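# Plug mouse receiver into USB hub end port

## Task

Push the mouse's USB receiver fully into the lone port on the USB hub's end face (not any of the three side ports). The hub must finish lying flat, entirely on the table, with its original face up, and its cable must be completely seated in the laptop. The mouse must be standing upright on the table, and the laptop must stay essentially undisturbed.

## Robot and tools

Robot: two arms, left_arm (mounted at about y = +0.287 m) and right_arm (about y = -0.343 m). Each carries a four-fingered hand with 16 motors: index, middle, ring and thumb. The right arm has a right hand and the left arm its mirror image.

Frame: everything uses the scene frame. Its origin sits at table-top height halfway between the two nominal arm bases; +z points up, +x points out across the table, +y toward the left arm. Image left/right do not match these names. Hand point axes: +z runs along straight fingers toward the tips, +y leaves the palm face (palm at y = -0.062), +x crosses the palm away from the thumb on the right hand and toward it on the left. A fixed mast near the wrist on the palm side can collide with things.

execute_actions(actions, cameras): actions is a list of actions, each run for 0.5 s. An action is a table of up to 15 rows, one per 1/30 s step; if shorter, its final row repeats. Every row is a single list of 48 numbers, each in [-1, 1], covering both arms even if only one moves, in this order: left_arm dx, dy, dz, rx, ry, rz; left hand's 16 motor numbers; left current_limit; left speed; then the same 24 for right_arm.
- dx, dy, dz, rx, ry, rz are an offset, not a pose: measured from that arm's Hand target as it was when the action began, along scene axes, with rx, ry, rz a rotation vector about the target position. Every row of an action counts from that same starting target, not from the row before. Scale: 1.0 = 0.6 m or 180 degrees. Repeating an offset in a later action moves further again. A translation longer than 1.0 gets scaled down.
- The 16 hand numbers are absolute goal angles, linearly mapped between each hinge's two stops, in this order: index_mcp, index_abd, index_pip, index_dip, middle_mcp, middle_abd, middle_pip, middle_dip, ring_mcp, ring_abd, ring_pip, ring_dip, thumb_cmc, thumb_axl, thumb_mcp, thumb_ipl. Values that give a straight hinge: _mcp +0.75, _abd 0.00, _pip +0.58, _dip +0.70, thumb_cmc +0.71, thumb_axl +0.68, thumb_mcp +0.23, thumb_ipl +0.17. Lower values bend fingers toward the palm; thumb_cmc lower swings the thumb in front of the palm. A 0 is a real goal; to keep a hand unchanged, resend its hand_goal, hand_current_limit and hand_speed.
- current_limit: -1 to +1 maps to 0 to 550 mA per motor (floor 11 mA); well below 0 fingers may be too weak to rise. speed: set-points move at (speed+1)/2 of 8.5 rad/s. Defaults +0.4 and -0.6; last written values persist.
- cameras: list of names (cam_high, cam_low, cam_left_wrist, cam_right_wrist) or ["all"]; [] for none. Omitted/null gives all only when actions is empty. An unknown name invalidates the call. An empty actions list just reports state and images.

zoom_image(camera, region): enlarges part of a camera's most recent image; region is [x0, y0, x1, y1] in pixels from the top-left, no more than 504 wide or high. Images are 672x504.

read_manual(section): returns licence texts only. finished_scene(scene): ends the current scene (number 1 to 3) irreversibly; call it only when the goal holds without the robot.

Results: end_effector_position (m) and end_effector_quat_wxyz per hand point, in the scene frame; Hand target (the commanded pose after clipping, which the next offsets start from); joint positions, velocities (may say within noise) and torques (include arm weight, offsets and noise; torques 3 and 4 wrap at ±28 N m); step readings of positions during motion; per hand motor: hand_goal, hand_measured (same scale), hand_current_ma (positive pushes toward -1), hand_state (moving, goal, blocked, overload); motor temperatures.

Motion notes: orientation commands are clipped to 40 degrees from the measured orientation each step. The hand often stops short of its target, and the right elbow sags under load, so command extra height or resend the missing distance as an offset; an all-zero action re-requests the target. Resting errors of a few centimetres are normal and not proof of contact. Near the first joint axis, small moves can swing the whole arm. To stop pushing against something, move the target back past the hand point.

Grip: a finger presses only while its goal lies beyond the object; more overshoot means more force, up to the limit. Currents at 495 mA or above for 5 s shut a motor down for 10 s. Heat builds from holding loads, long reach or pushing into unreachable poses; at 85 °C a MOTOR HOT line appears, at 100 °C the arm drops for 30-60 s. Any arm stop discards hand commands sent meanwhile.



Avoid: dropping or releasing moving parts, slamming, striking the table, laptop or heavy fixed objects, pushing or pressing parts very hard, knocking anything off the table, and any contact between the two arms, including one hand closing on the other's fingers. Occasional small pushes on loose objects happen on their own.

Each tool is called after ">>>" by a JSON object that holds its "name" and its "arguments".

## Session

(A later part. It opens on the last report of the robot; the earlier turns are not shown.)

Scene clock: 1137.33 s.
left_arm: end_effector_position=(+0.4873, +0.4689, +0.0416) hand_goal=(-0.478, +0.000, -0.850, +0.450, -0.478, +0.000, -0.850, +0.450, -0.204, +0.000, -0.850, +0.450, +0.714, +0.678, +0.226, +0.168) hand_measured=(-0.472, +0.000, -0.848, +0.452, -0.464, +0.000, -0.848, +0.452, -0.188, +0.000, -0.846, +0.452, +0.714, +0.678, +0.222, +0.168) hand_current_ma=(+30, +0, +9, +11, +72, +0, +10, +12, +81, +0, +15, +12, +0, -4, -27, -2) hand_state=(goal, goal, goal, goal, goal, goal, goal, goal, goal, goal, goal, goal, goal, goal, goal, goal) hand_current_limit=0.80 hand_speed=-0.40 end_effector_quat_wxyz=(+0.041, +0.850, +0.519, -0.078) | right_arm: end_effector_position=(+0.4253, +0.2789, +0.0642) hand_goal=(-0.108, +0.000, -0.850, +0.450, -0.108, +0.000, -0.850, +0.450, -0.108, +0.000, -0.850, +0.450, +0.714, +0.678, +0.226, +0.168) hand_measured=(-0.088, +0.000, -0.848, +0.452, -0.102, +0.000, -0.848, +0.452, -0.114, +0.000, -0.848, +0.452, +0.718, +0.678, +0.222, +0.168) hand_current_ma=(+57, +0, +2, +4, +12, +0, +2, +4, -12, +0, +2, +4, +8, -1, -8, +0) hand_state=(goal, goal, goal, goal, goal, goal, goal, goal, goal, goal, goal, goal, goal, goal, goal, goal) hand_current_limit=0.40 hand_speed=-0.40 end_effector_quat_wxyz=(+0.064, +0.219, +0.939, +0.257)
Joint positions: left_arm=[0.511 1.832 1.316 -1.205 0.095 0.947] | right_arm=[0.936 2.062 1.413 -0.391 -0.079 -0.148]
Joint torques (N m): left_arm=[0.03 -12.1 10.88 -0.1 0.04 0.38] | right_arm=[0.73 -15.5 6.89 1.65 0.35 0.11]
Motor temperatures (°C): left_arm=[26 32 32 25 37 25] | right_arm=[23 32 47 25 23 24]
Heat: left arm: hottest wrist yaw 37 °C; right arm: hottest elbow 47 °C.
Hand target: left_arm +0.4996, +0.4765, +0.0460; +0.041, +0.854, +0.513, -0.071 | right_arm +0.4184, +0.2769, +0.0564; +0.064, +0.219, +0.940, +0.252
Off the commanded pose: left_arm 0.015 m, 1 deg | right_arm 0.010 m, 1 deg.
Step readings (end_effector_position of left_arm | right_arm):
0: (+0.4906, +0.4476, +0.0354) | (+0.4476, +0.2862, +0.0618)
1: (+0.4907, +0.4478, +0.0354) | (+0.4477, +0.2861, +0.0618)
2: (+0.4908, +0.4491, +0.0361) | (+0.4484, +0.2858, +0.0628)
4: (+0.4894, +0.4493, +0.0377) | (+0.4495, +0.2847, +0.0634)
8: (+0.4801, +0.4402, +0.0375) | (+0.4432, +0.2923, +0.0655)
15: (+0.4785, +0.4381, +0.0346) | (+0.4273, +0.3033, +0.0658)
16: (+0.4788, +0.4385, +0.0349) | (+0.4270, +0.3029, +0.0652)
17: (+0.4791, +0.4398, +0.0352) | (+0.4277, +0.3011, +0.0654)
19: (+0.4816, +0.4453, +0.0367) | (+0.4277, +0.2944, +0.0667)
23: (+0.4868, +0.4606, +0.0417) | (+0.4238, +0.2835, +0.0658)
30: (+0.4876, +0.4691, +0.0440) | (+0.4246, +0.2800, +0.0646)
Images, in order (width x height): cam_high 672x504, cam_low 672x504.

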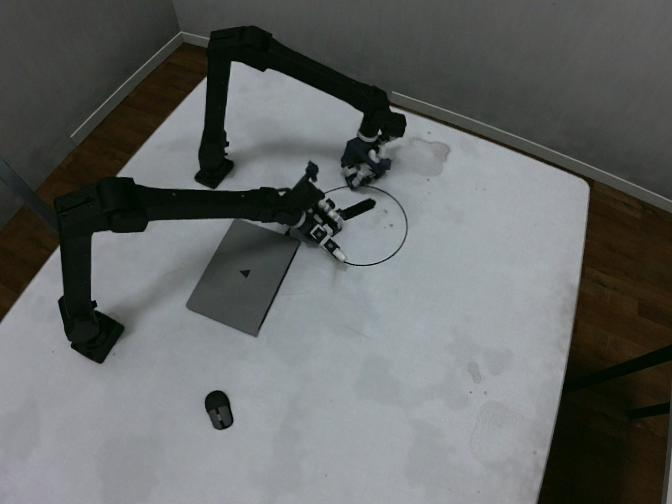

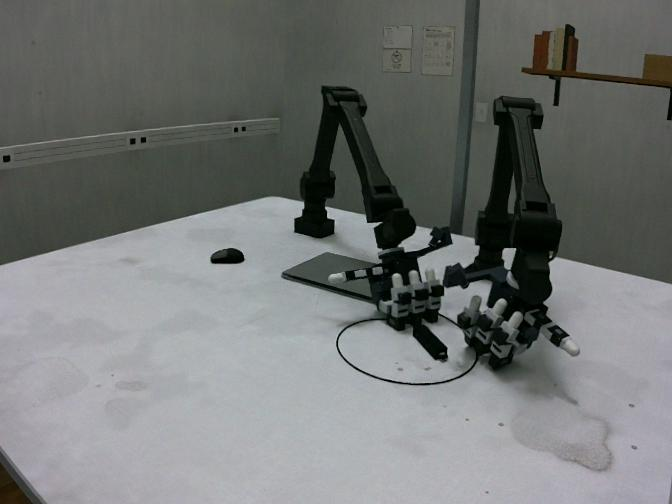

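>>> {"name": "execute_actions", "arguments": {"actions": [[[0,0.02,0.07,0,0,0,-0.479,0,-0.85,0.45,-0.479,0,-0.85,0.45,-0.205,0,-0.85,0.45,0.714,0.678,0.226,0.168,0.8,-0.4,0.0,0,0,0,0,-0.05,-0.1075,0,-0.85,0.45,-0.1075,0,-0.85,0.45,-0.1075,0,-0.85,0.45,0.714,0.678,0.226,0.168,0.4,-0.4]],[[0.171,-0.047,0,0,0,-0.075,-0.479,0,-0.85,0.45,-0.479,0,-0.85,0.45,-0.205,0,-0.85,0.45,0.714,0.678,0.226,0.168,0.8,-0.4,0.022,0.04,0.0,0,0,0,-0.1075,0,-0.85,0.45,-0.1075,0,-0.85,0.45,-0.1075,0,-0.85,0.45,0.714,0.678,0.226,0.168,0.4,-0.4]],[[0,0,-0.06,0,0,0,-0.479,0,-0.85,0.45,-0.479,0,-0.85,0.45,-0.205,0,-0.85,0.45,0.714,0.678,0.226,0.168,0.8,-0.4,0.0,0.0,0,0,0,0,-0.1075,0,-0.85,0.45,-0.1075,0,-0.85,0.45,-0.1075,0,-0.85,0.45,0.714,0.678,0.226,0.168,0.4,-0.4]]], "cameras": ["cam_low","cam_high"]}}

>>> {"name": "zoom_image", "arguments": {"camera": "cam_low", "region": [392, 290, 492, 370]}}

>>> {"name": "zoom_image", "arguments": {"camera": "cam_high", "region": [315, 155, 395, 225]}}

Scene clock: 1177.37 s.
left_arm: end_effector_position=(+0.5953, +0.4519, +0.0537) hand_goal=(-0.478, +0.000, -0.850, +0.450, -0.478, +0.000, -0.850, +0.450, -0.204, +0.000, -0.850, +0.450, +0.714, +0.678, +0.226, +0.168) hand_measured=(-0.472, +0.000, -0.848, +0.452, -0.464, +0.000, -0.848, +0.452, -0.190, +0.000, -0.846, +0.452, +0.714, +0.678, +0.222, +0.168) hand_current_ma=(+35, +0, +8, +11, +72, +0, +9, +12, +78, +0, +15, +12, +2, -4, -28, -2) hand_state=(goal, goal, goal, goal, goal, goal, goal, goal, goal, goal, goal, goal, goal, goal, goal, goal) hand_current_limit=0.80 hand_speed=-0.40 end_effector_quat_wxyz=(+0.033, +0.906, +0.413, -0.084) | right_arm: end_effector_position=(+0.4301, +0.2891, +0.0647) hand_goal=(-0.108, +0.000, -0.850, +0.450, -0.108, +0.000, -0.850, +0.450, -0.108, +0.000, -0.850, +0.450, +0.714, +0.678, +0.226, +0.168) hand_measured=(-0.090, +0.000, -0.848, +0.452, -0.102, +0.000, -0.848, +0.452, -0.106, +0.000, -0.848, +0.452, +0.718, +0.678, +0.222, +0.168) hand_current_ma=(+49, +0, +2, +4, +13, +0, +2, +4, +2, +0, +2, +4, +8, -1, -8, +0) hand_state=(goal, goal, goal, goal, goal, goal, goal, goal, goal, goal, goal, goal, goal, goal, goal, goal) hand_current_limit=0.40 hand_speed=-0.40 end_effector_quat_wxyz=(+0.084, +0.293, +0.919, +0.251)
Joint positions: left_arm=[0.421 2.087 1.756 -1.406 0.074 1.097] | right_arm=[0.982 2.088 1.461 -0.408 0.026 0.028]
Joint torques (N m): left_arm=[0.62 -15.91 9.83 0.69 0.02 0.36] | right_arm=[0.67 -13.68 12.22 0.73 0.38 0.11]
Motor temperatures (°C): left_arm=[25 32 33 25 28 24] | right_arm=[23 33 45 25 22 24]
Heat: left arm: hottest elbow 33 °C; right arm: hottest elbow 45 °C.
Hand target: left_arm +0.6023, +0.4603, +0.0520; +0.033, +0.909, +0.409, -0.075 | right_arm +0.4316, +0.3011, +0.0567; +0.084, +0.292, +0.920, +0.247
Off the commanded pose: left_arm 0.011 m, 1 deg | right_arm 0.014 m, 1 deg.
Step readings (end_effector_position of left_arm | right_arm):
0: (+0.4873, +0.4689, +0.0416) | (+0.4254, +0.2788, +0.0642)
1: (+0.4872, +0.4689, +0.0418) | (+0.4256, +0.2787, +0.0642)
2: (+0.4866, +0.4687, +0.0429) | (+0.4272, +0.2777, +0.0647)
4: (+0.4847, +0.4685, +0.0473) | (+0.4295, +0.2762, +0.0661)
8: (+0.4884, +0.4740, +0.0595) | (+0.4266, +0.2775, +0.0664)
15: (+0.4889, +0.4783, +0.0651) | (+0.4235, +0.2787, +0.0662)
16: (+0.4894, +0.4786, +0.0661) | (+0.4234, +0.2787, +0.0661)
17: (+0.4913, +0.4783, +0.0675) | (+0.4233, +0.2786, +0.0655)
19: (+0.5108, +0.4799, +0.0754) | (+0.4241, +0.2791, +0.0648)
23: (+0.5699, +0.4721, +0.0924) | (+0.4278, +0.2854, +0.0645)
30: (+0.5937, +0.4500, +0.0867) | (+0.4299, +0.2890, +0.0647)
31: (+0.5930, +0.4501, +0.0837) | (+0.4299, +0.2890, +0.0644)
32: (+0.5926, +0.4505, +0.0807) | (+0.4300, +0.2891, +0.0645)
34: (+0.5924, +0.4508, +0.0741) | (+0.4300, +0.2891, +0.0646)
38: (+0.5947, +0.4519, +0.0611) | (+0.4300, +0.2890, +0.0645)
45: (+0.5953, +0.4519, +0.0537) | (+0.4301, +0.2891, +0.0647)
Images, in order (width x height): cam_high 672x504, cam_low 672x504.

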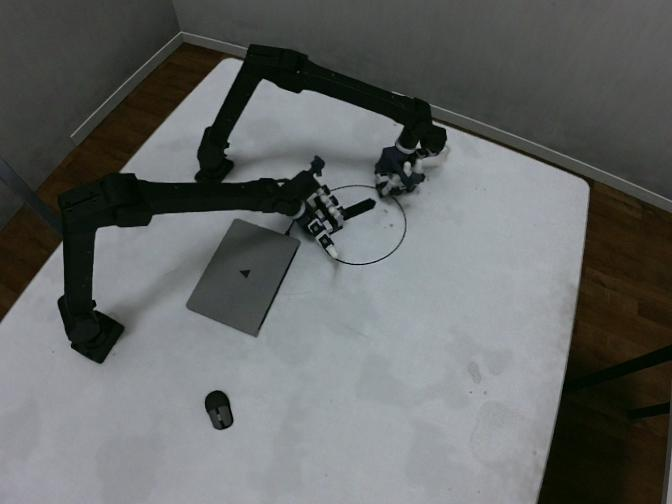

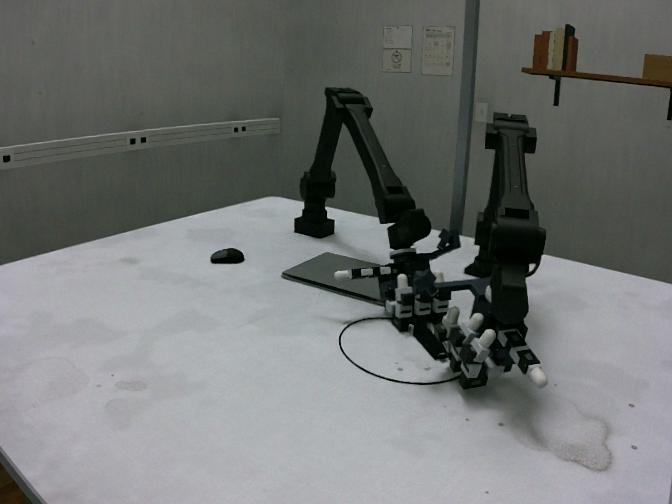

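Scaled by 5.040 from the camera's 672x504 image, which has a finer 960x720 frame.

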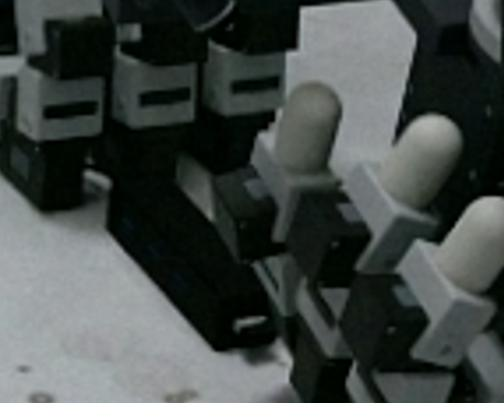

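Scaled by 6.300 from the camera's 672x504 image, which has a finer 960x720 frame.

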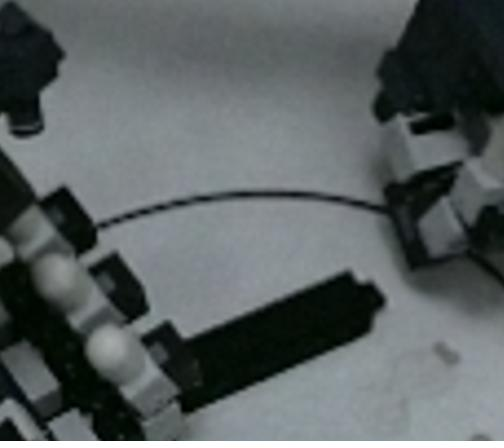

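>>> {"name": "execute_actions", "arguments": {"actions": [[[0.005,-0.01,-0.025,0,0,0,-0.479,0,-0.85,0.45,-0.479,0,-0.85,0.45,-0.205,0,-0.85,0.45,0.714,0.678,0.226,0.168,0.8,-0.4,0.018,0.032,-0.01,0,0,0,-0.1075,0,-0.85,0.45,-0.1075,0,-0.85,0.45,-0.1075,0,-0.85,0.45,0.714,0.678,0.226,0.168,0.6,-0.4]],[[-0.02,-0.03,0,0,0,0,-0.479,0,-0.85,0.45,-0.479,0,-0.85,0.45,-0.205,0,-0.85,0.45,0.714,0.678,0.226,0.168,0.8,-0.4,0.0,0,-0.01,0,0,0,-0.1075,0,-0.85,0.45,-0.1075,0,-0.85,0.45,-0.1075,0,-0.85,0.45,0.714,0.678,0.226,0.168,0.6,-0.4]]], "cameras": ["cam_low","cam_high"]}}

>>> {"name": "zoom_image", "arguments": {"camera": "cam_low", "region": [392, 290, 492, 370]}}

>>> {"name": "zoom_image", "arguments": {"camera": "cam_high", "region": [315, 155, 395, 225]}}

Scene clock: 1203.57 s.
left_arm: end_effector_position=(+0.5900, +0.4428, +0.0333) hand_goal=(-0.478, +0.000, -0.850, +0.450, -0.478, +0.000, -0.850, +0.450, -0.204, +0.000, -0.850, +0.450, +0.714, +0.678, +0.226, +0.168) hand_measured=(-0.484, +0.000, -0.848, +0.452, -0.464, +0.000, -0.848, +0.452, -0.210, +0.000, -0.846, +0.452, +0.714, +0.678, +0.222, +0.168) hand_current_ma=(-32, +0, +8, +11, +72, +0, +9, +12, -36, +0, +15, +12, +2, -4, -30, -2) hand_state=(goal, goal, goal, goal, goal, goal, goal, goal, goal, goal, goal, goal, goal, goal, goal, goal) hand_current_limit=0.80 hand_speed=-0.40 end_effector_quat_wxyz=(+0.034, +0.908, +0.409, -0.083) | right_arm: end_effector_position=(+0.4418, +0.3096, +0.0644) hand_goal=(-0.108, +0.000, -0.850, +0.450, -0.108, +0.000, -0.850, +0.450, -0.108, +0.000, -0.850, +0.450, +0.714, +0.678, +0.226, +0.168) hand_measured=(-0.090, +0.000, -0.848, +0.452, -0.102, +0.000, -0.848, +0.452, -0.108, +0.000, -0.848, +0.452, +0.718, +0.678, +0.222, +0.168) hand_current_ma=(+49, +0, +2, +4, +13, +0, +2, +4, -1, +0, +2, +4, +8, -1, -8, +0) hand_state=(goal, goal, goal, goal, goal, goal, goal, goal, goal, goal, goal, goal, goal, goal, goal, goal) hand_current_limit=0.60 hand_speed=-0.40 end_effector_quat_wxyz=(+0.085, +0.293, +0.917, +0.256)
Joint positions: left_arm=[0.412 2.085 1.695 -1.343 0.077 1.097] | right_arm=[0.984 2.138 1.546 -0.433 0.026 0.032]
Joint torques (N m): left_arm=[-1.26 -17.96 7.17 0.75 0.12 0.07] | right_arm=[0.73 -13.33 11.99 1.06 0.43 0.08]
Heat: left arm: hottest elbow 35 °C; right arm: hottest elbow 47 °C.
Hand target: left_arm +0.5933, +0.4362, +0.0370; +0.033, +0.909, +0.409, -0.075 | right_arm +0.4423, +0.3202, +0.0446; +0.084, +0.292, +0.920, +0.247
Off the commanded pose: left_arm 0.008 m, 1 deg | right_arm 0.023 m, 1 deg.
Step readings (end_effector_position of left_arm | right_arm):
0: (+0.5953, +0.4519, +0.0537) | (+0.4301, +0.2891, +0.0647)
1: (+0.5955, +0.4520, +0.0537) | (+0.4302, +0.2894, +0.0646)
2: (+0.5961, +0.4522, +0.0538) | (+0.4308, +0.2902, +0.0645)
4: (+0.5985, +0.4532, +0.0540) | (+0.4340, +0.2955, +0.0645)
8: (+0.6014, +0.4543, +0.0528) | (+0.4403, +0.3071, +0.0651)
15: (+0.6019, +0.4545, +0.0493) | (+0.4417, +0.3098, +0.0650)
16: (+0.6017, +0.4544, +0.0489) | (+0.4417, +0.3098, +0.0650)
17: (+0.6010, +0.4541, +0.0471) | (+0.4417, +0.3098, +0.0647)
19: (+0.5978, +0.4524, +0.0411) | (+0.4417, +0.3097, +0.0644)
23: (+0.5903, +0.4468, +0.0331) | (+0.4417, +0.3097, +0.0644)
30: (+0.5900, +0.4430, +0.0335) | (+0.4418, +0.3096, +0.0644)
Images, in order (width x height): cam_high 672x504, cam_low 672x504.

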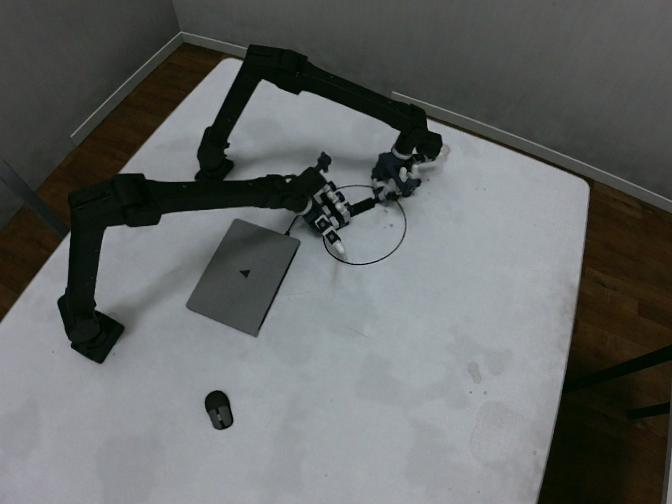

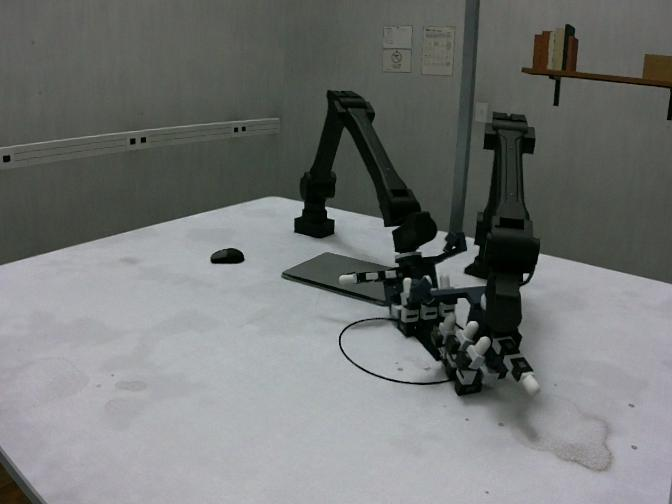

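Scaled by 5.040 from the camera's 672x504 image, which has a finer 960x720 frame.

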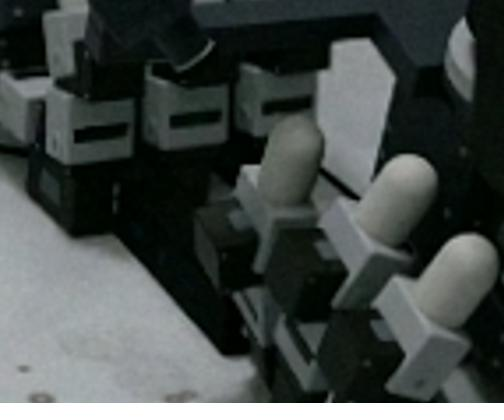

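Scaled by 6.300 from the camera's 672x504 image, which has a finer 960x720 frame.

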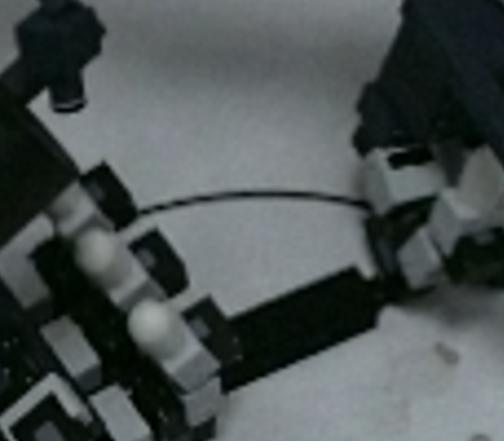

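>>> {"name": "execute_actions", "arguments": {"actions": [[[-0.03,-0.042,0.003,0,0,0,-0.479,0,-0.85,0.45,-0.479,0,-0.85,0.45,-0.205,0,-0.85,0.45,0.714,0.678,0.226,0.168,0.8,-0.4,-0.002,0.015,-0.01,0,0,0,-0.1075,0,-0.85,0.45,-0.1075,0,-0.85,0.45,-0.1075,0,-0.85,0.45,0.714,0.678,0.226,0.168,0.6,-0.4]],[[-0.03,-0.042,-0.005,-0.01,0.01,0,-0.479,0,-0.85,0.45,-0.479,0,-0.85,0.45,-0.205,0,-0.85,0.45,0.714,0.678,0.226,0.168,0.8,-0.4,-0.004,0.02,-0.01,0,0,0,-0.1075,0,-0.85,0.45,-0.1075,0,-0.85,0.45,-0.1075,0,-0.85,0.45,0.714,0.678,0.226,0.168,0.6,-0.4]]], "cameras": ["cam_low","cam_high"]}}

>>> {"name": "zoom_image", "arguments": {"camera": "cam_low", "region": [392, 290, 492, 370]}}

>>> {"name": "zoom_image", "arguments": {"camera": "cam_high", "region": [315, 155, 395, 225]}}

Scene clock: 1223.27 s.
left_arm: end_effector_position=(+0.5828, +0.4339, +0.0476) hand_goal=(-0.478, +0.000, -0.850, +0.450, -0.478, +0.000, -0.850, +0.450, -0.204, +0.000, -0.850, +0.450, +0.714, +0.678, +0.226, +0.168) hand_measured=(-0.472, +0.000, -0.848, +0.452, -0.464, +0.000, -0.848, +0.452, -0.224, +0.000, -0.846, +0.452, +0.714, +0.678, +0.222, +0.168) hand_current_ma=(+30, +0, +8, +11, +72, +0, +9, +12, -109, +0, +15, +12, +1, -4, -30, -2) hand_state=(goal, goal, goal, goal, goal, goal, goal, goal, blocked, goal, goal, goal, goal, goal, goal, goal) hand_current_limit=0.80 hand_speed=-0.40 end_effector_quat_wxyz=(+0.035, +0.891, +0.450, -0.050) | right_arm: end_effector_position=(+0.4235, +0.3280, +0.0628) hand_goal=(-0.108, +0.000, -0.850, +0.450, -0.108, +0.000, -0.850, +0.450, -0.108, +0.000, -0.850, +0.450, +0.714, +0.678, +0.226, +0.168) hand_measured=(-0.088, +0.000, -0.848, +0.452, -0.096, +0.000, -0.848, +0.452, -0.116, +0.000, -0.848, +0.452, +0.718, +0.678, +0.222, +0.168) hand_current_ma=(+61, +0, +2, +4, +31, +0, +2, +4, -19, +0, +2, +4, +8, -1, -8, +0) hand_state=(blocked, goal, goal, goal, goal, goal, goal, goal, goal, goal, goal, goal, goal, goal, goal, goal) hand_current_limit=0.60 hand_speed=-0.40 end_effector_quat_wxyz=(+0.080, +0.292, +0.919, +0.252)
Joint positions: left_arm=[0.393 1.99 1.576 -1.247 0.082 0.986] | right_arm=[1.021 2.154 1.575 -0.458 0.037 0.061]
Joint torques (N m): left_arm=[-4.31 -16.85 4.08 -1.94 1.15 0.69] | right_arm=[-0.38 -11.34 13.97 1.76 0.41 -0.04]
Heat: left arm: hottest elbow 34 °C; right arm: hottest elbow 48 °C.
Hand target: left_arm +0.5572, +0.3858, +0.0357; +0.040, +0.907, +0.409, -0.096 | right_arm +0.4386, +0.3413, +0.0324; +0.084, +0.292, +0.920, +0.247
Off the commanded pose: left_arm 0.056 m, 7 deg | right_arm 0.036 m, 1 deg.
Step readings (end_effector_position of left_arm | right_arm):
0: (+0.5900, +0.4428, +0.0333) | (+0.4418, +0.3096, +0.0644)
1: (+0.5896, +0.4426, +0.0331) | (+0.4419, +0.3097, +0.0643)
2: (+0.5882, +0.4419, +0.0330) | (+0.4420, +0.3102, +0.0642)
4: (+0.5864, +0.4416, +0.0346) | (+0.4421, +0.3111, +0.0640)
8: (+0.5846, +0.4425, +0.0381) | (+0.4410, +0.3118, +0.0640)
15: (+0.5858, +0.4413, +0.0383) | (+0.4399, +0.3129, +0.0640)
16: (+0.5855, +0.4408, +0.0377) | (+0.4398, +0.3132, +0.0640)
17: (+0.5853, +0.4404, +0.0374) | (+0.4395, +0.3137, +0.0636)
19: (+0.5843, +0.4403, +0.0380) | (+0.4381, +0.3148, +0.0632)
23: (+0.5825, +0.4398, +0.0433) | (+0.4327, +0.3194, +0.0630)
30: (+0.5826, +0.4340, +0.0476) | (+0.4233, +0.3281, +0.0628)
Images, in order (width x height): cam_high 672x504, cam_low 672x504.

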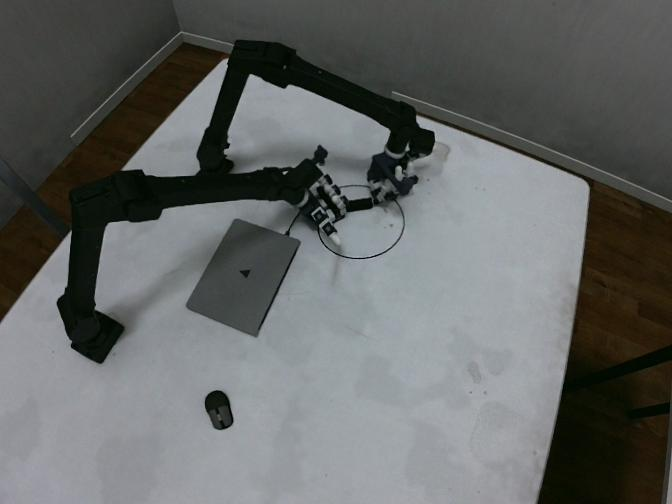

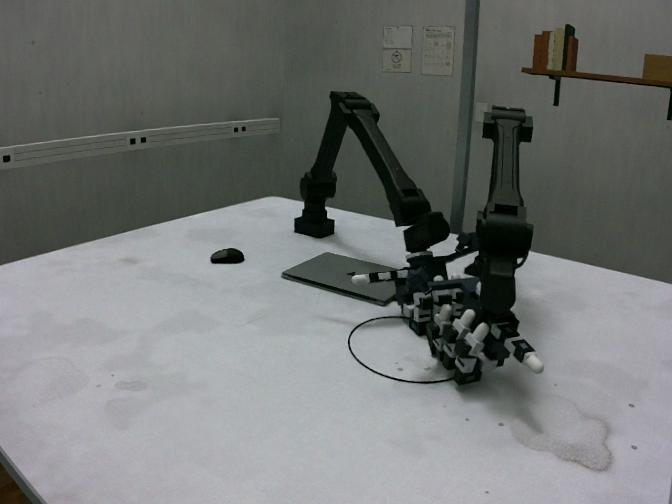

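Scaled by 5.040 from the camera's 672x504 image, which has a finer 960x720 frame.

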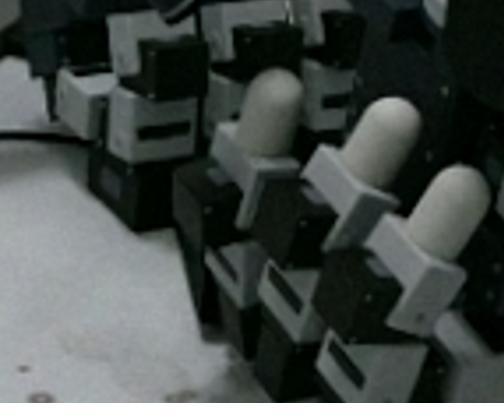

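Scaled by 6.300 from the camera's 672x504 image, which has a finer 960x720 frame.

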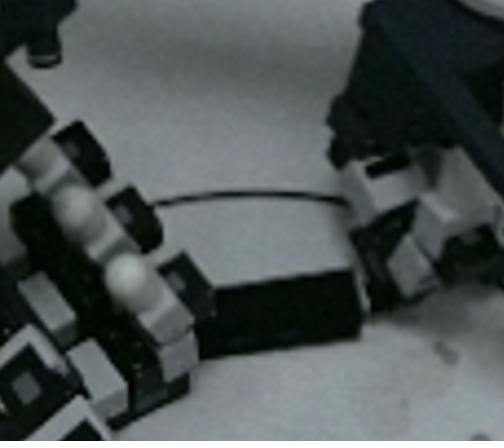

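>>> {"name": "execute_actions", "arguments": {"actions": [[[0.076,0.132,0.024,0.01,-0.01,0,-0.479,0,-0.85,0.45,-0.479,0,-0.85,0.45,-0.205,0,-0.85,0.45,0.714,0.678,0.226,0.168,0.8,-0.4,0.004,-0.049,0.03,0,0,0,-0.1075,0,-0.85,0.45,-0.1075,0,-0.85,0.45,-0.1075,0,-0.85,0.45,0.714,0.678,0.226,0.168,0.6,-0.4]],[[0,0,0,0,0,0,-0.479,0,-0.85,0.45,-0.479,0,-0.85,0.45,-0.205,0,-0.85,0.45,0.714,0.678,0.226,0.168,0.8,-0.4,0.01,0,0,0,0,0,-0.1075,0,-0.85,0.45,-0.1075,0,-0.85,0.45,-0.1075,0,-0.85,0.45,0.714,0.678,0.226,0.168,0.6,-0.4]]], "cameras": ["cam_low","cam_high"]}}

>>> {"name": "zoom_image", "arguments": {"camera": "cam_low", "region": [392, 290, 492, 370]}}

>>> {"name": "zoom_image", "arguments": {"camera": "cam_high", "region": [315, 155, 395, 225]}}

Scene clock: 1268.00 s.
left_arm: end_effector_position=(+0.5922, +0.4590, +0.0462) hand_goal=(-0.478, +0.000, -0.850, +0.450, -0.478, +0.000, -0.850, +0.450, -0.204, +0.000, -0.850, +0.450, +0.714, +0.678, +0.226, +0.168) hand_measured=(-0.472, +0.000, -0.848, +0.452, -0.464, +0.000, -0.848, +0.452, -0.200, +0.000, -0.846, +0.452, +0.714, +0.678, +0.222, +0.168) hand_current_ma=(+31, +0, +8, +11, +72, +0, +9, +12, +24, +0, +15, +12, +1, -4, -30, -2) hand_state=(goal, goal, goal, goal, goal, goal, goal, goal, goal, goal, goal, goal, goal, goal, goal, goal) hand_current_limit=0.80 hand_speed=-0.40 end_effector_quat_wxyz=(+0.033, +0.905, +0.416, -0.082) | right_arm: end_effector_position=(+0.4381, +0.3209, +0.0649) hand_goal=(-0.108, +0.000, -0.850, +0.450, -0.108, +0.000, -0.850, +0.450, -0.108, +0.000, -0.850, +0.450, +0.714, +0.678, +0.226, +0.168) hand_measured=(-0.092, +0.000, -0.848, +0.452, -0.098, +0.000, -0.848, +0.452, -0.108, +0.000, -0.848, +0.452, +0.718, +0.678, +0.222, +0.168) hand_current_ma=(+47, +0, +2, +4, +22, +0, +2, +4, +0, +0, +2, +4, +8, -1, -8, +0) hand_state=(goal, goal, goal, goal, goal, goal, goal, goal, goal, goal, goal, goal, goal, goal, goal, goal) hand_current_limit=0.60 hand_speed=-0.40 end_effector_quat_wxyz=(+0.080, +0.291, +0.918, +0.257)
Joint positions: left_arm=[0.434 2.089 1.738 -1.381 0.073 1.103] | right_arm=[0.995 2.153 1.575 -0.448 0.021 0.039]
Joint torques (N m): left_arm=[0.15 -15.62 11.74 -0.35 0.03 0.38] | right_arm=[-1.14 -15.68 8.47 1.35 0.33 -0.12]
Motor temperatures (°C): left_arm=[25 35 32 25 27 25] | right_arm=[23 34 52 25 22 24]
Heat: left arm: hottest shoulder 35 °C; right arm: hottest elbow 52 °C.
Hand target: left_arm +0.6028, +0.4651, +0.0502; +0.033, +0.909, +0.409, -0.075 | right_arm +0.4471, +0.3117, +0.0504; +0.084, +0.292, +0.920, +0.247
Off the commanded pose: left_arm 0.013 m, 1 deg | right_arm 0.019 m, 1 deg.
Step readings (end_effector_position of left_arm | right_arm):
0: (+0.5828, +0.4339, +0.0476) | (+0.4235, +0.3280, +0.0628)
1: (+0.5831, +0.4340, +0.0479) | (+0.4235, +0.3280, +0.0628)
2: (+0.5845, +0.4352, +0.0496) | (+0.4234, +0.3280, +0.0628)
4: (+0.5864, +0.4371, +0.0523) | (+0.4240, +0.3279, +0.0631)
8: (+0.5928, +0.4466, +0.0526) | (+0.4287, +0.3269, +0.0648)
15: (+0.5914, +0.4589, +0.0431) | (+0.4369, +0.3215, +0.0650)
16: (+0.5910, +0.4593, +0.0427) | (+0.4374, +0.3212, +0.0650)
17: (+0.5909, +0.4591, +0.0426) | (+0.4375, +0.3211, +0.0650)
19: (+0.5908, +0.4588, +0.0434) | (+0.4375, +0.3212, +0.0649)
23: (+0.5920, +0.4591, +0.0454) | (+0.4379, +0.3211, +0.0649)
30: (+0.5924, +0.4591, +0.0462) | (+0.4381, +0.3209, +0.0649)
Images, in order (width x height): cam_high 672x504, cam_low 672x504.

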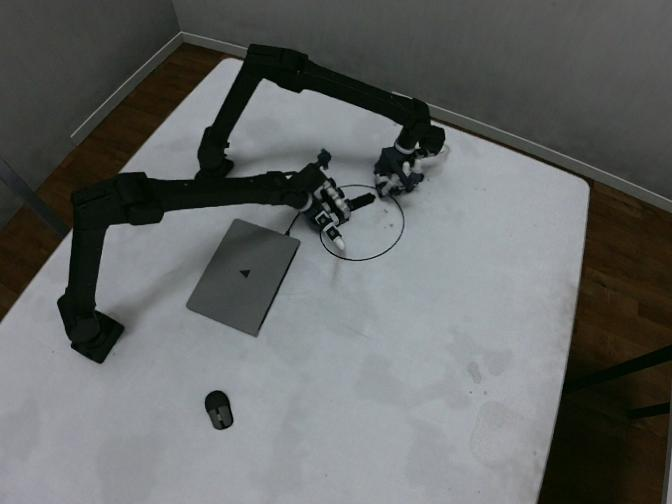

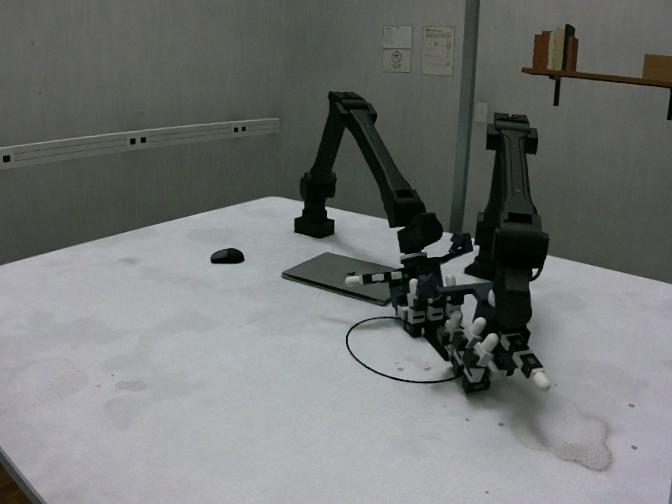

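Scaled by 5.040 from the camera's 672x504 image, which has a finer 960x720 frame.

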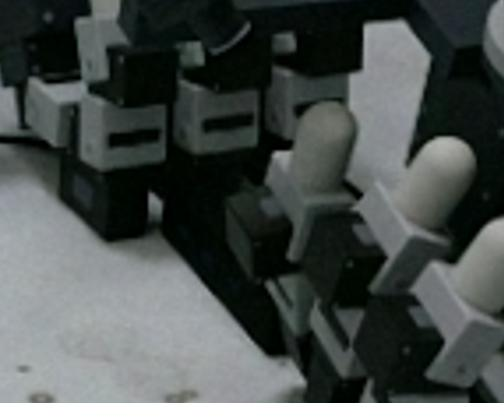

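Scaled by 6.300 from the camera's 672x504 image, which has a finer 960x720 frame.

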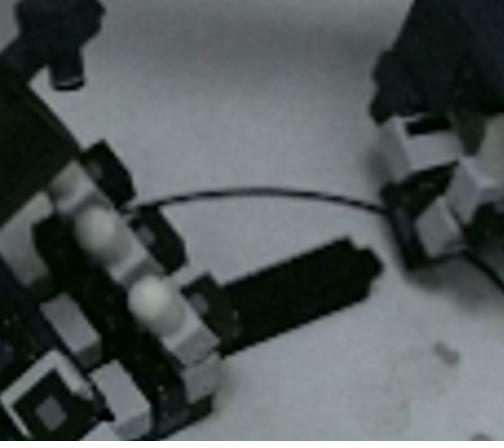

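>>> {"name": "execute_actions", "arguments": {"actions": [[[-0.02,-0.02,-0.005,0,0,0,-0.479,0,-0.85,0.45,-0.479,0,-0.85,0.45,-0.205,0,-0.85,0.45,0.714,0.678,0.226,0.168,0.8,-0.4,0,0.012,-0.1,0,0,0,-0.1075,0,-0.85,0.45,-0.1075,0,-0.85,0.45,-0.1075,0,-0.85,0.45,0.714,0.678,0.226,0.168,0.8,-0.4]],[[-0.05,-0.07,-0.005,0,0,0,-0.479,0,-0.85,0.45,-0.479,0,-0.85,0.45,-0.205,0,-0.85,0.45,0.714,0.678,0.226,0.168,0.8,-0.4,0.006,0.03,-0.02,0,0,0,-0.1075,0,-0.85,0.45,-0.1075,0,-0.85,0.45,-0.1075,0,-0.85,0.45,0.714,0.678,0.226,0.168,0.8,-0.4]]], "cameras": ["cam_high"]}}

>>> {"name": "zoom_image", "arguments": {"camera": "cam_high", "region": [325, 165, 395, 225]}}

Scene clock: 1291.80 s.
left_arm: end_effector_position=(+0.5825, +0.4585, +0.0619) hand_goal=(-0.478, +0.000, -0.850, +0.450, -0.478, +0.000, -0.850, +0.450, -0.204, +0.000, -0.850, +0.450, +0.714, +0.678, +0.226, +0.168) hand_measured=(-0.472, +0.000, -0.848, +0.452, -0.464, +0.000, -0.848, +0.452, -0.228, +0.000, -0.846, +0.452, +0.714, +0.678, +0.222, +0.168) hand_current_ma=(+33, +0, +8, +11, +72, +0, +9, +12, -126, +0, +15, +12, +1, -4, -30, -2) hand_state=(goal, goal, goal, goal, goal, goal, goal, goal, blocked, goal, goal, goal, goal, goal, goal, goal) hand_current_limit=0.80 hand_speed=-0.40 end_effector_quat_wxyz=(+0.028, +0.894, +0.447, -0.029) | right_arm: end_effector_position=(+0.4471, +0.3325, +0.0646) hand_goal=(-0.108, +0.000, -0.850, +0.450, -0.108, +0.000, -0.850, +0.450, -0.108, +0.000, -0.850, +0.450, +0.714, +0.678, +0.226, +0.168) hand_measured=(-0.098, +0.000, -0.848, +0.452, -0.092, +0.000, -0.848, +0.452, -0.110, +0.000, -0.848, +0.452, +0.718, +0.678, +0.222, +0.168) hand_current_ma=(+27, +0, +2, +4, +47, +0, +2, +4, -3, +0, +2, +4, +8, -1, -8, +0) hand_state=(goal, goal, goal, goal, goal, goal, goal, goal, goal, goal, goal, goal, goal, goal, goal, goal) hand_current_limit=0.80 hand_speed=-0.40 end_effector_quat_wxyz=(+0.093, +0.289, +0.907, +0.292)
Joint positions: left_arm=[0.428 1.974 1.589 -1.238 0.061 1.028] | right_arm=[0.995 2.183 1.578 -0.344 0.027 0.039]
Joint torques (N m): left_arm=[-4.42 -16.32 4.42 -1.61 0.9 0.55] | right_arm=[0.15 -8.82 11.34 1.28 0.44 0.03]
Heat: left arm: hottest shoulder 35 °C; right arm: hottest elbow 49 °C.
Hand target: left_arm +0.5608, +0.4112, +0.0441; +0.033, +0.909, +0.410, -0.075 | right_arm +0.4507, +0.3370, -0.0216; +0.084, +0.292, +0.920, +0.247
Off the commanded pose: left_arm 0.055 m, 7 deg | right_arm 0.086 m, 6 deg.
Step readings (end_effector_position of left_arm | right_arm):
0: (+0.5922, +0.4590, +0.0462) | (+0.4381, +0.3209, +0.0649)
1: (+0.5922, +0.4590, +0.0462) | (+0.4382, +0.3211, +0.0652)
2: (+0.5922, +0.4590, +0.0462) | (+0.4387, +0.3219, +0.0650)
4: (+0.5920, +0.4589, +0.0459) | (+0.4416, +0.3252, +0.0639)
8: (+0.5891, +0.4578, +0.0415) | (+0.4459, +0.3304, +0.0655)
15: (+0.5902, +0.4582, +0.0420) | (+0.4469, +0.3319, +0.0657)
16: (+0.5895, +0.4579, +0.0413) | (+0.4469, +0.3319, +0.0655)
17: (+0.5884, +0.4572, +0.0410) | (+0.4469, +0.3317, +0.0646)
19: (+0.5859, +0.4579, +0.0438) | (+0.4469, +0.3316, +0.0640)
23: (+0.5826, +0.4597, +0.0542) | (+0.4471, +0.3324, +0.0647)
30: (+0.5825, +0.4580, +0.0627) | (+0.4471, +0.3325, +0.0646)
Images, in order (width x height): cam_high 672x504.

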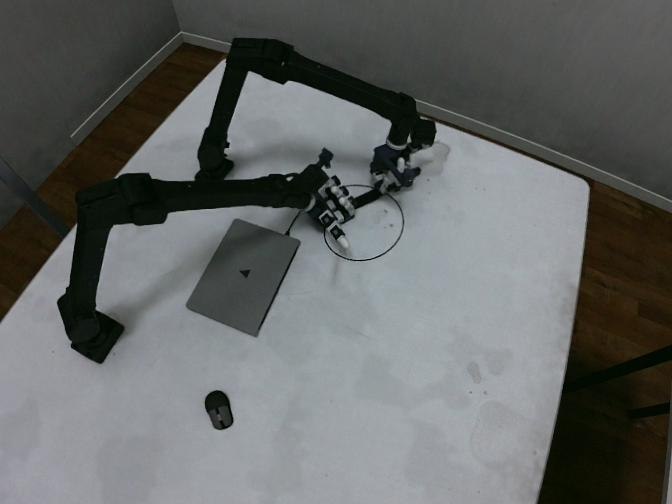

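Scaled by 7.200 from the camera's 672x504 image, which has a finer 960x720 frame.

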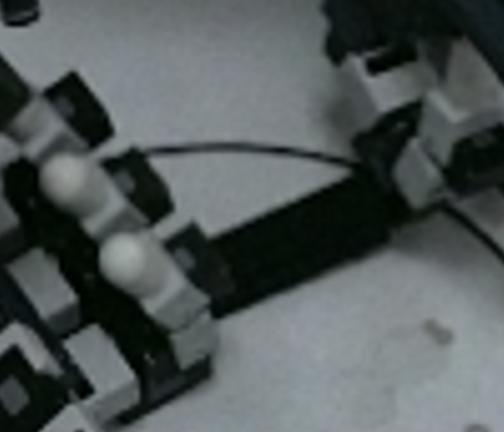

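>>> {"name": "execute_actions", "arguments": {"actions": [[[0.055,0.075,-0.005,-0.012,0.012,-0.01,-0.479,0,-0.85,0.45,-0.479,0,-0.85,0.45,-0.205,0,-0.85,0.45,0.714,0.678,0.226,0.168,0.8,-0.4,-0.006,-0.03,0,0,0,0,-0.1075,0,-0.85,0.45,-0.1075,0,-0.85,0.45,-0.1075,0,-0.85,0.45,0.714,0.678,0.226,0.168,0.8,-0.4]],[[-0.03,-0.04,-0.02,0,0,0,-0.479,0,-0.85,0.45,-0.479,0,-0.85,0.45,-0.205,0,-0.85,0.45,0.714,0.678,0.226,0.168,0.8,-0.4,0,0,0,0,0,0,-0.1075,0,-0.85,0.45,-0.1075,0,-0.85,0.45,-0.1075,0,-0.85,0.45,0.714,0.678,0.226,0.168,0.8,-0.4]]], "cameras": ["cam_high"]}}

>>> {"name": "zoom_image", "arguments": {"camera": "cam_high", "region": [325, 165, 395, 225]}}

Scene clock: 1303.63 s.
left_arm: end_effector_position=(+0.5912, +0.4584, +0.0423) hand_goal=(-0.478, +0.000, -0.850, +0.450, -0.478, +0.000, -0.850, +0.450, -0.204, +0.000, -0.850, +0.450, +0.714, +0.678, +0.226, +0.168) hand_measured=(-0.472, +0.000, -0.848, +0.452, -0.464, +0.000, -0.848, +0.452, -0.228, +0.000, -0.846, +0.452, +0.714, +0.678, +0.222, +0.168) hand_current_ma=(+35, +0, +8, +11, +72, +0, +9, +12, -128, +0, +15, +12, +1, -4, -30, -2) hand_state=(goal, goal, goal, goal, goal, goal, goal, goal, blocked, goal, goal, goal, goal, goal, goal, goal) hand_current_limit=0.80 hand_speed=-0.40 end_effector_quat_wxyz=(+0.039, +0.906, +0.415, -0.071) | right_arm: end_effector_position=(+0.4483, +0.3348, +0.0662) hand_goal=(-0.108, +0.000, -0.850, +0.450, -0.108, +0.000, -0.850, +0.450, -0.108, +0.000, -0.850, +0.450, +0.714, +0.678, +0.226, +0.168) hand_measured=(-0.098, +0.000, -0.848, +0.452, -0.098, +0.000, -0.848, +0.452, -0.110, +0.000, -0.848, +0.452, +0.718, +0.678, +0.222, +0.168) hand_current_ma=(+27, +0, +2, +4, +26, +0, +2, +4, -5, +0, +2, +4, +8, -1, -8, +0) hand_state=(goal, goal, goal, goal, goal, goal, goal, goal, goal, goal, goal, goal, goal, goal, goal, goal) hand_current_limit=0.80 hand_speed=-0.40 end_effector_quat_wxyz=(+0.094, +0.288, +0.905, +0.300)
Joint positions: left_arm=[0.437 2.077 1.703 -1.336 0.084 1.108] | right_arm=[0.995 2.186 1.578 -0.325 0.025 0.039]
Joint torques (N m): left_arm=[-2.43 -17.2 5.09 -0.8 0.46 0.43] | right_arm=[-0.56 -10.81 6.76 1.52 0.25 -0.06]
Motor temperatures (°C): left_arm=[25 34 34 25 26 24] | right_arm=[23 34 47 25 22 24]
Heat: left arm: hottest shoulder 34 °C; right arm: hottest elbow 47 °C.
Hand target: left_arm +0.5759, +0.4321, +0.0292; +0.041, +0.913, +0.394, -0.100 | right_arm +0.4471, +0.3190, -0.0216; +0.084, +0.292, +0.920, +0.247
Off the commanded pose: left_arm 0.033 m, 4 deg | right_arm 0.089 m, 6 deg.
Step readings (end_effector_position of left_arm | right_arm):
0: (+0.5825, +0.4585, +0.0619) | (+0.4471, +0.3325, +0.0646)
1: (+0.5827, +0.4586, +0.0622) | (+0.4471, +0.3325, +0.0646)
2: (+0.5839, +0.4587, +0.0636) | (+0.4471, +0.3325, +0.0646)
4: (+0.5876, +0.4571, +0.0655) | (+0.4473, +0.3329, +0.0651)
8: (+0.5943, +0.4560, +0.0579) | (+0.4483, +0.3348, +0.0661)
15: (+0.5939, +0.4591, +0.0427) | (+0.4483, +0.3348, +0.0662)
16: (+0.5936, +0.4592, +0.0426) | (+0.4483, +0.3348, +0.0662)
17: (+0.5936, +0.4592, +0.0426) | (+0.4483, +0.3348, +0.0662)
19: (+0.5925, +0.4586, +0.0401) | (+0.4483, +0.3348, +0.0662)
23: (+0.5915, +0.4585, +0.0414) | (+0.4483, +0.3348, +0.0662)
30: (+0.5913, +0.4585, +0.0423) | (+0.4483, +0.3348, +0.0662)
Images, in order (width x height): cam_high 672x504.

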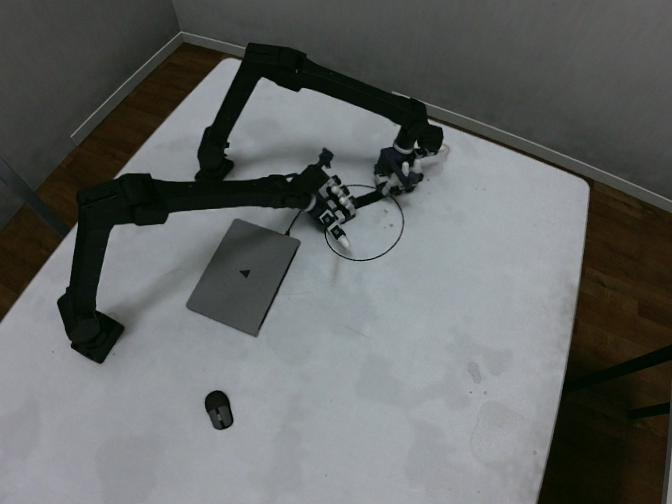

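Scaled by 7.200 from the camera's 672x504 image, which has a finer 960x720 frame.

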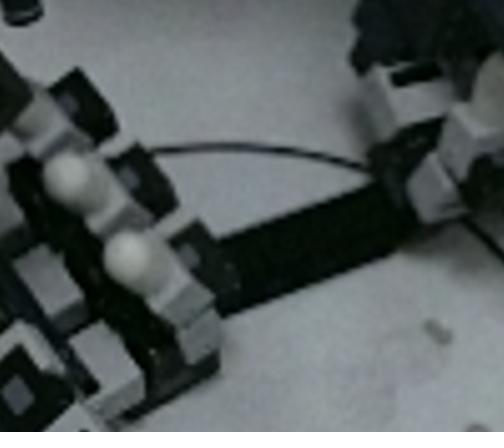

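>>> {"name": "execute_actions", "arguments": {"actions": [[[0,0,0.055,0,0,0,-0.479,0,-0.85,0.45,-0.479,0,-0.85,0.45,-0.205,0,-0.85,0.45,0.714,0.678,0.226,0.168,0.8,-0.4,0.0,0.0,0.055,0,0,0,-0.1075,0,-0.85,0.45,-0.1075,0,-0.85,0.45,-0.1075,0,-0.85,0.45,0.714,0.678,0.226,0.168,0.8,-0.4]],[[0.055,0.075,0.01,0,0,0,-0.479,0,-0.85,0.45,-0.479,0,-0.85,0.45,-0.205,0,-0.85,0.45,0.714,0.678,0.226,0.168,0.8,-0.4,0,0,0,0,0,0,-0.1075,0,-0.85,0.45,-0.1075,0,-0.85,0.45,-0.1075,0,-0.85,0.45,0.714,0.678,0.226,0.168,0.8,-0.4]],[[0.0,0.0,-0.055,0,0,0,-0.479,0,-0.85,0.45,-0.479,0,-0.85,0.45,-0.205,0,-0.85,0.45,0.714,0.678,0.226,0.168,0.8,-0.4,0,0,0,0,0,0,-0.1075,0,-0.85,0.45,-0.1075,0,-0.85,0.45,-0.1075,0,-0.85,0.45,0.714,0.678,0.226,0.168,0.8,-0.4]]], "cameras": ["cam_high","cam_low"]}}

>>> {"name": "zoom_image", "arguments": {"camera": "cam_high", "region": [325, 165, 395, 225]}}

>>> {"name": "zoom_image", "arguments": {"camera": "cam_low", "region": [402, 300, 502, 380]}}

Scene clock: 1331.87 s.
left_arm: end_effector_position=(+0.6058, +0.4700, +0.0424) hand_goal=(-0.478, +0.000, -0.850, +0.450, -0.478, +0.000, -0.850, +0.450, -0.204, +0.000, -0.850, +0.450, +0.714, +0.678, +0.226, +0.168) hand_measured=(-0.472, +0.000, -0.848, +0.452, -0.464, +0.000, -0.848, +0.452, -0.200, +0.000, -0.846, +0.452, +0.714, +0.678, +0.222, +0.168) hand_current_ma=(+36, +0, +8, +11, +72, +0, +9, +12, +24, +0, +15, +12, +1, -4, -30, -2) hand_state=(goal, goal, goal, goal, goal, goal, goal, goal, goal, goal, goal, goal, goal, goal, goal, goal) hand_current_limit=0.80 hand_speed=-0.40 end_effector_quat_wxyz=(+0.041, +0.911, +0.398, -0.104) | right_arm: end_effector_position=(+0.4456, +0.3317, +0.0652) hand_goal=(-0.108, +0.000, -0.850, +0.450, -0.108, +0.000, -0.850, +0.450, -0.108, +0.000, -0.850, +0.450, +0.714, +0.678, +0.226, +0.168) hand_measured=(-0.100, +0.000, -0.848, +0.452, -0.106, +0.000, -0.848, +0.452, -0.112, +0.000, -0.848, +0.452, +0.718, +0.678, +0.222, +0.168) hand_current_ma=(+21, +0, +2, +4, +4, +0, +2, +4, -9, +0, +2, +4, +8, -1, -8, +0) hand_state=(goal, goal, goal, goal, goal, goal, goal, goal, goal, goal, goal, goal, goal, goal, goal, goal) hand_current_limit=0.80 hand_speed=-0.40 end_effector_quat_wxyz=(+0.089, +0.288, +0.909, +0.288)
Joint positions: left_arm=[0.448 2.176 1.873 -1.477 0.083 1.158] | right_arm=[0.995 2.178 1.578 -0.358 0.022 0.038]
Joint torques (N m): left_arm=[0.62 -16.73 9.2 0.54 0.07 0.4] | right_arm=[-0.62 -13.16 8.5 0.51 0.41 -0.06]
Heat: left arm: hottest shoulder 34 °C; right arm: hottest elbow 44 °C.
Hand target: left_arm +0.6089, +0.4771, +0.0353; +0.041, +0.913, +0.394, -0.100 | right_arm +0.4471, +0.3190, +0.0115; +0.084, +0.292, +0.920, +0.247
Off the commanded pose: left_arm 0.011 m, 1 deg | right_arm 0.055 m, 5 deg.
Step readings (end_effector_position of left_arm | right_arm):
0: (+0.5912, +0.4584, +0.0423) | (+0.4483, +0.3348, +0.0662)
1: (+0.5913, +0.4585, +0.0425) | (+0.4483, +0.3348, +0.0662)
2: (+0.5914, +0.4585, +0.0430) | (+0.4483, +0.3348, +0.0661)
4: (+0.5909, +0.4584, +0.0434) | (+0.4479, +0.3343, +0.0656)
8: (+0.5875, +0.4571, +0.0449) | (+0.4463, +0.3325, +0.0655)
15: (+0.5855, +0.4563, +0.0503) | (+0.4456, +0.3317, +0.0653)
16: (+0.5857, +0.4564, +0.0513) | (+0.4456, +0.3317, +0.0652)
17: (+0.5866, +0.4568, +0.0539) | (+0.4456, +0.3317, +0.0652)
19: (+0.5884, +0.4573, +0.0604) | (+0.4456, +0.3317, +0.0652)
23: (+0.5987, +0.4624, +0.0709) | (+0.4456, +0.3317, +0.0652)
30: (+0.6014, +0.4680, +0.0679) | (+0.4456, +0.3317, +0.0652)
31: (+0.6009, +0.4680, +0.0662) | (+0.4456, +0.3317, +0.0652)
32: (+0.6007, +0.4678, +0.0645) | (+0.4456, +0.3317, +0.0652)
34: (+0.6020, +0.4683, +0.0602) | (+0.4456, +0.3317, +0.0652)
38: (+0.6051, +0.4698, +0.0501) | (+0.4456, +0.3317, +0.0652)
45: (+0.6057, +0.4700, +0.0423) | (+0.4456, +0.3317, +0.0652)
Images, in order (width x height): cam_high 672x504, cam_low 672x504.

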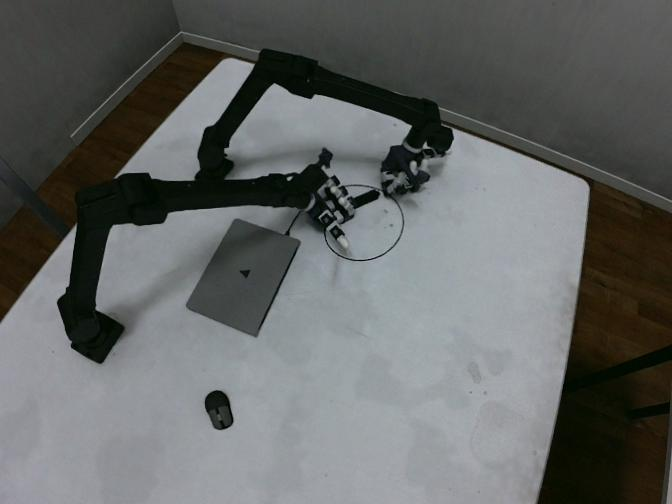

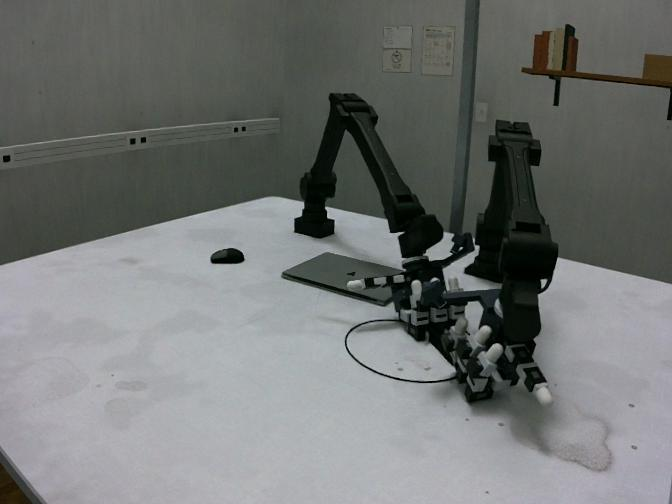

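Scaled by 7.200 from the camera's 672x504 image, which has a finer 960x720 frame.

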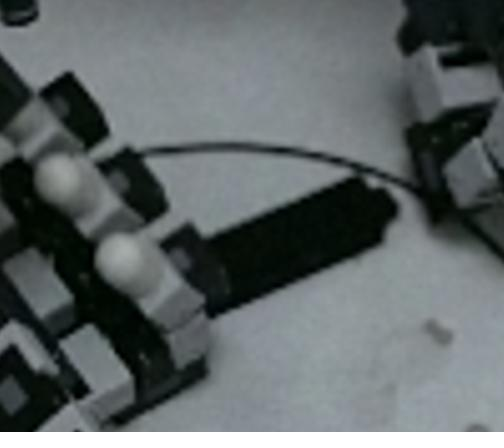

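Scaled by 5.040 from the camera's 672x504 image, which has a finer 960x720 frame.

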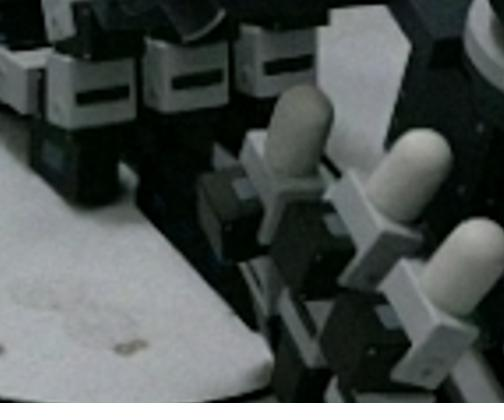

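>>> {"name": "zoom_image", "arguments": {"camera": "cam_high", "region": [362, 182, 392, 206]}}

Scaled by 16.800 from the camera's 672x504 image, which has a finer 960x720 frame.

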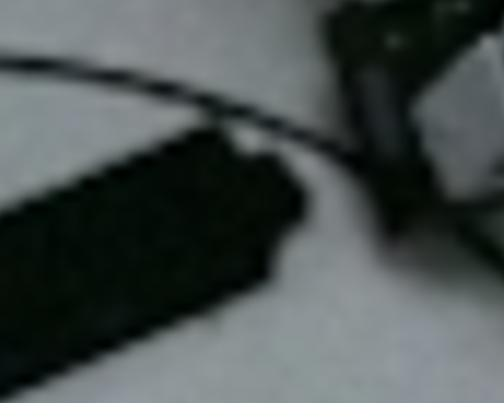

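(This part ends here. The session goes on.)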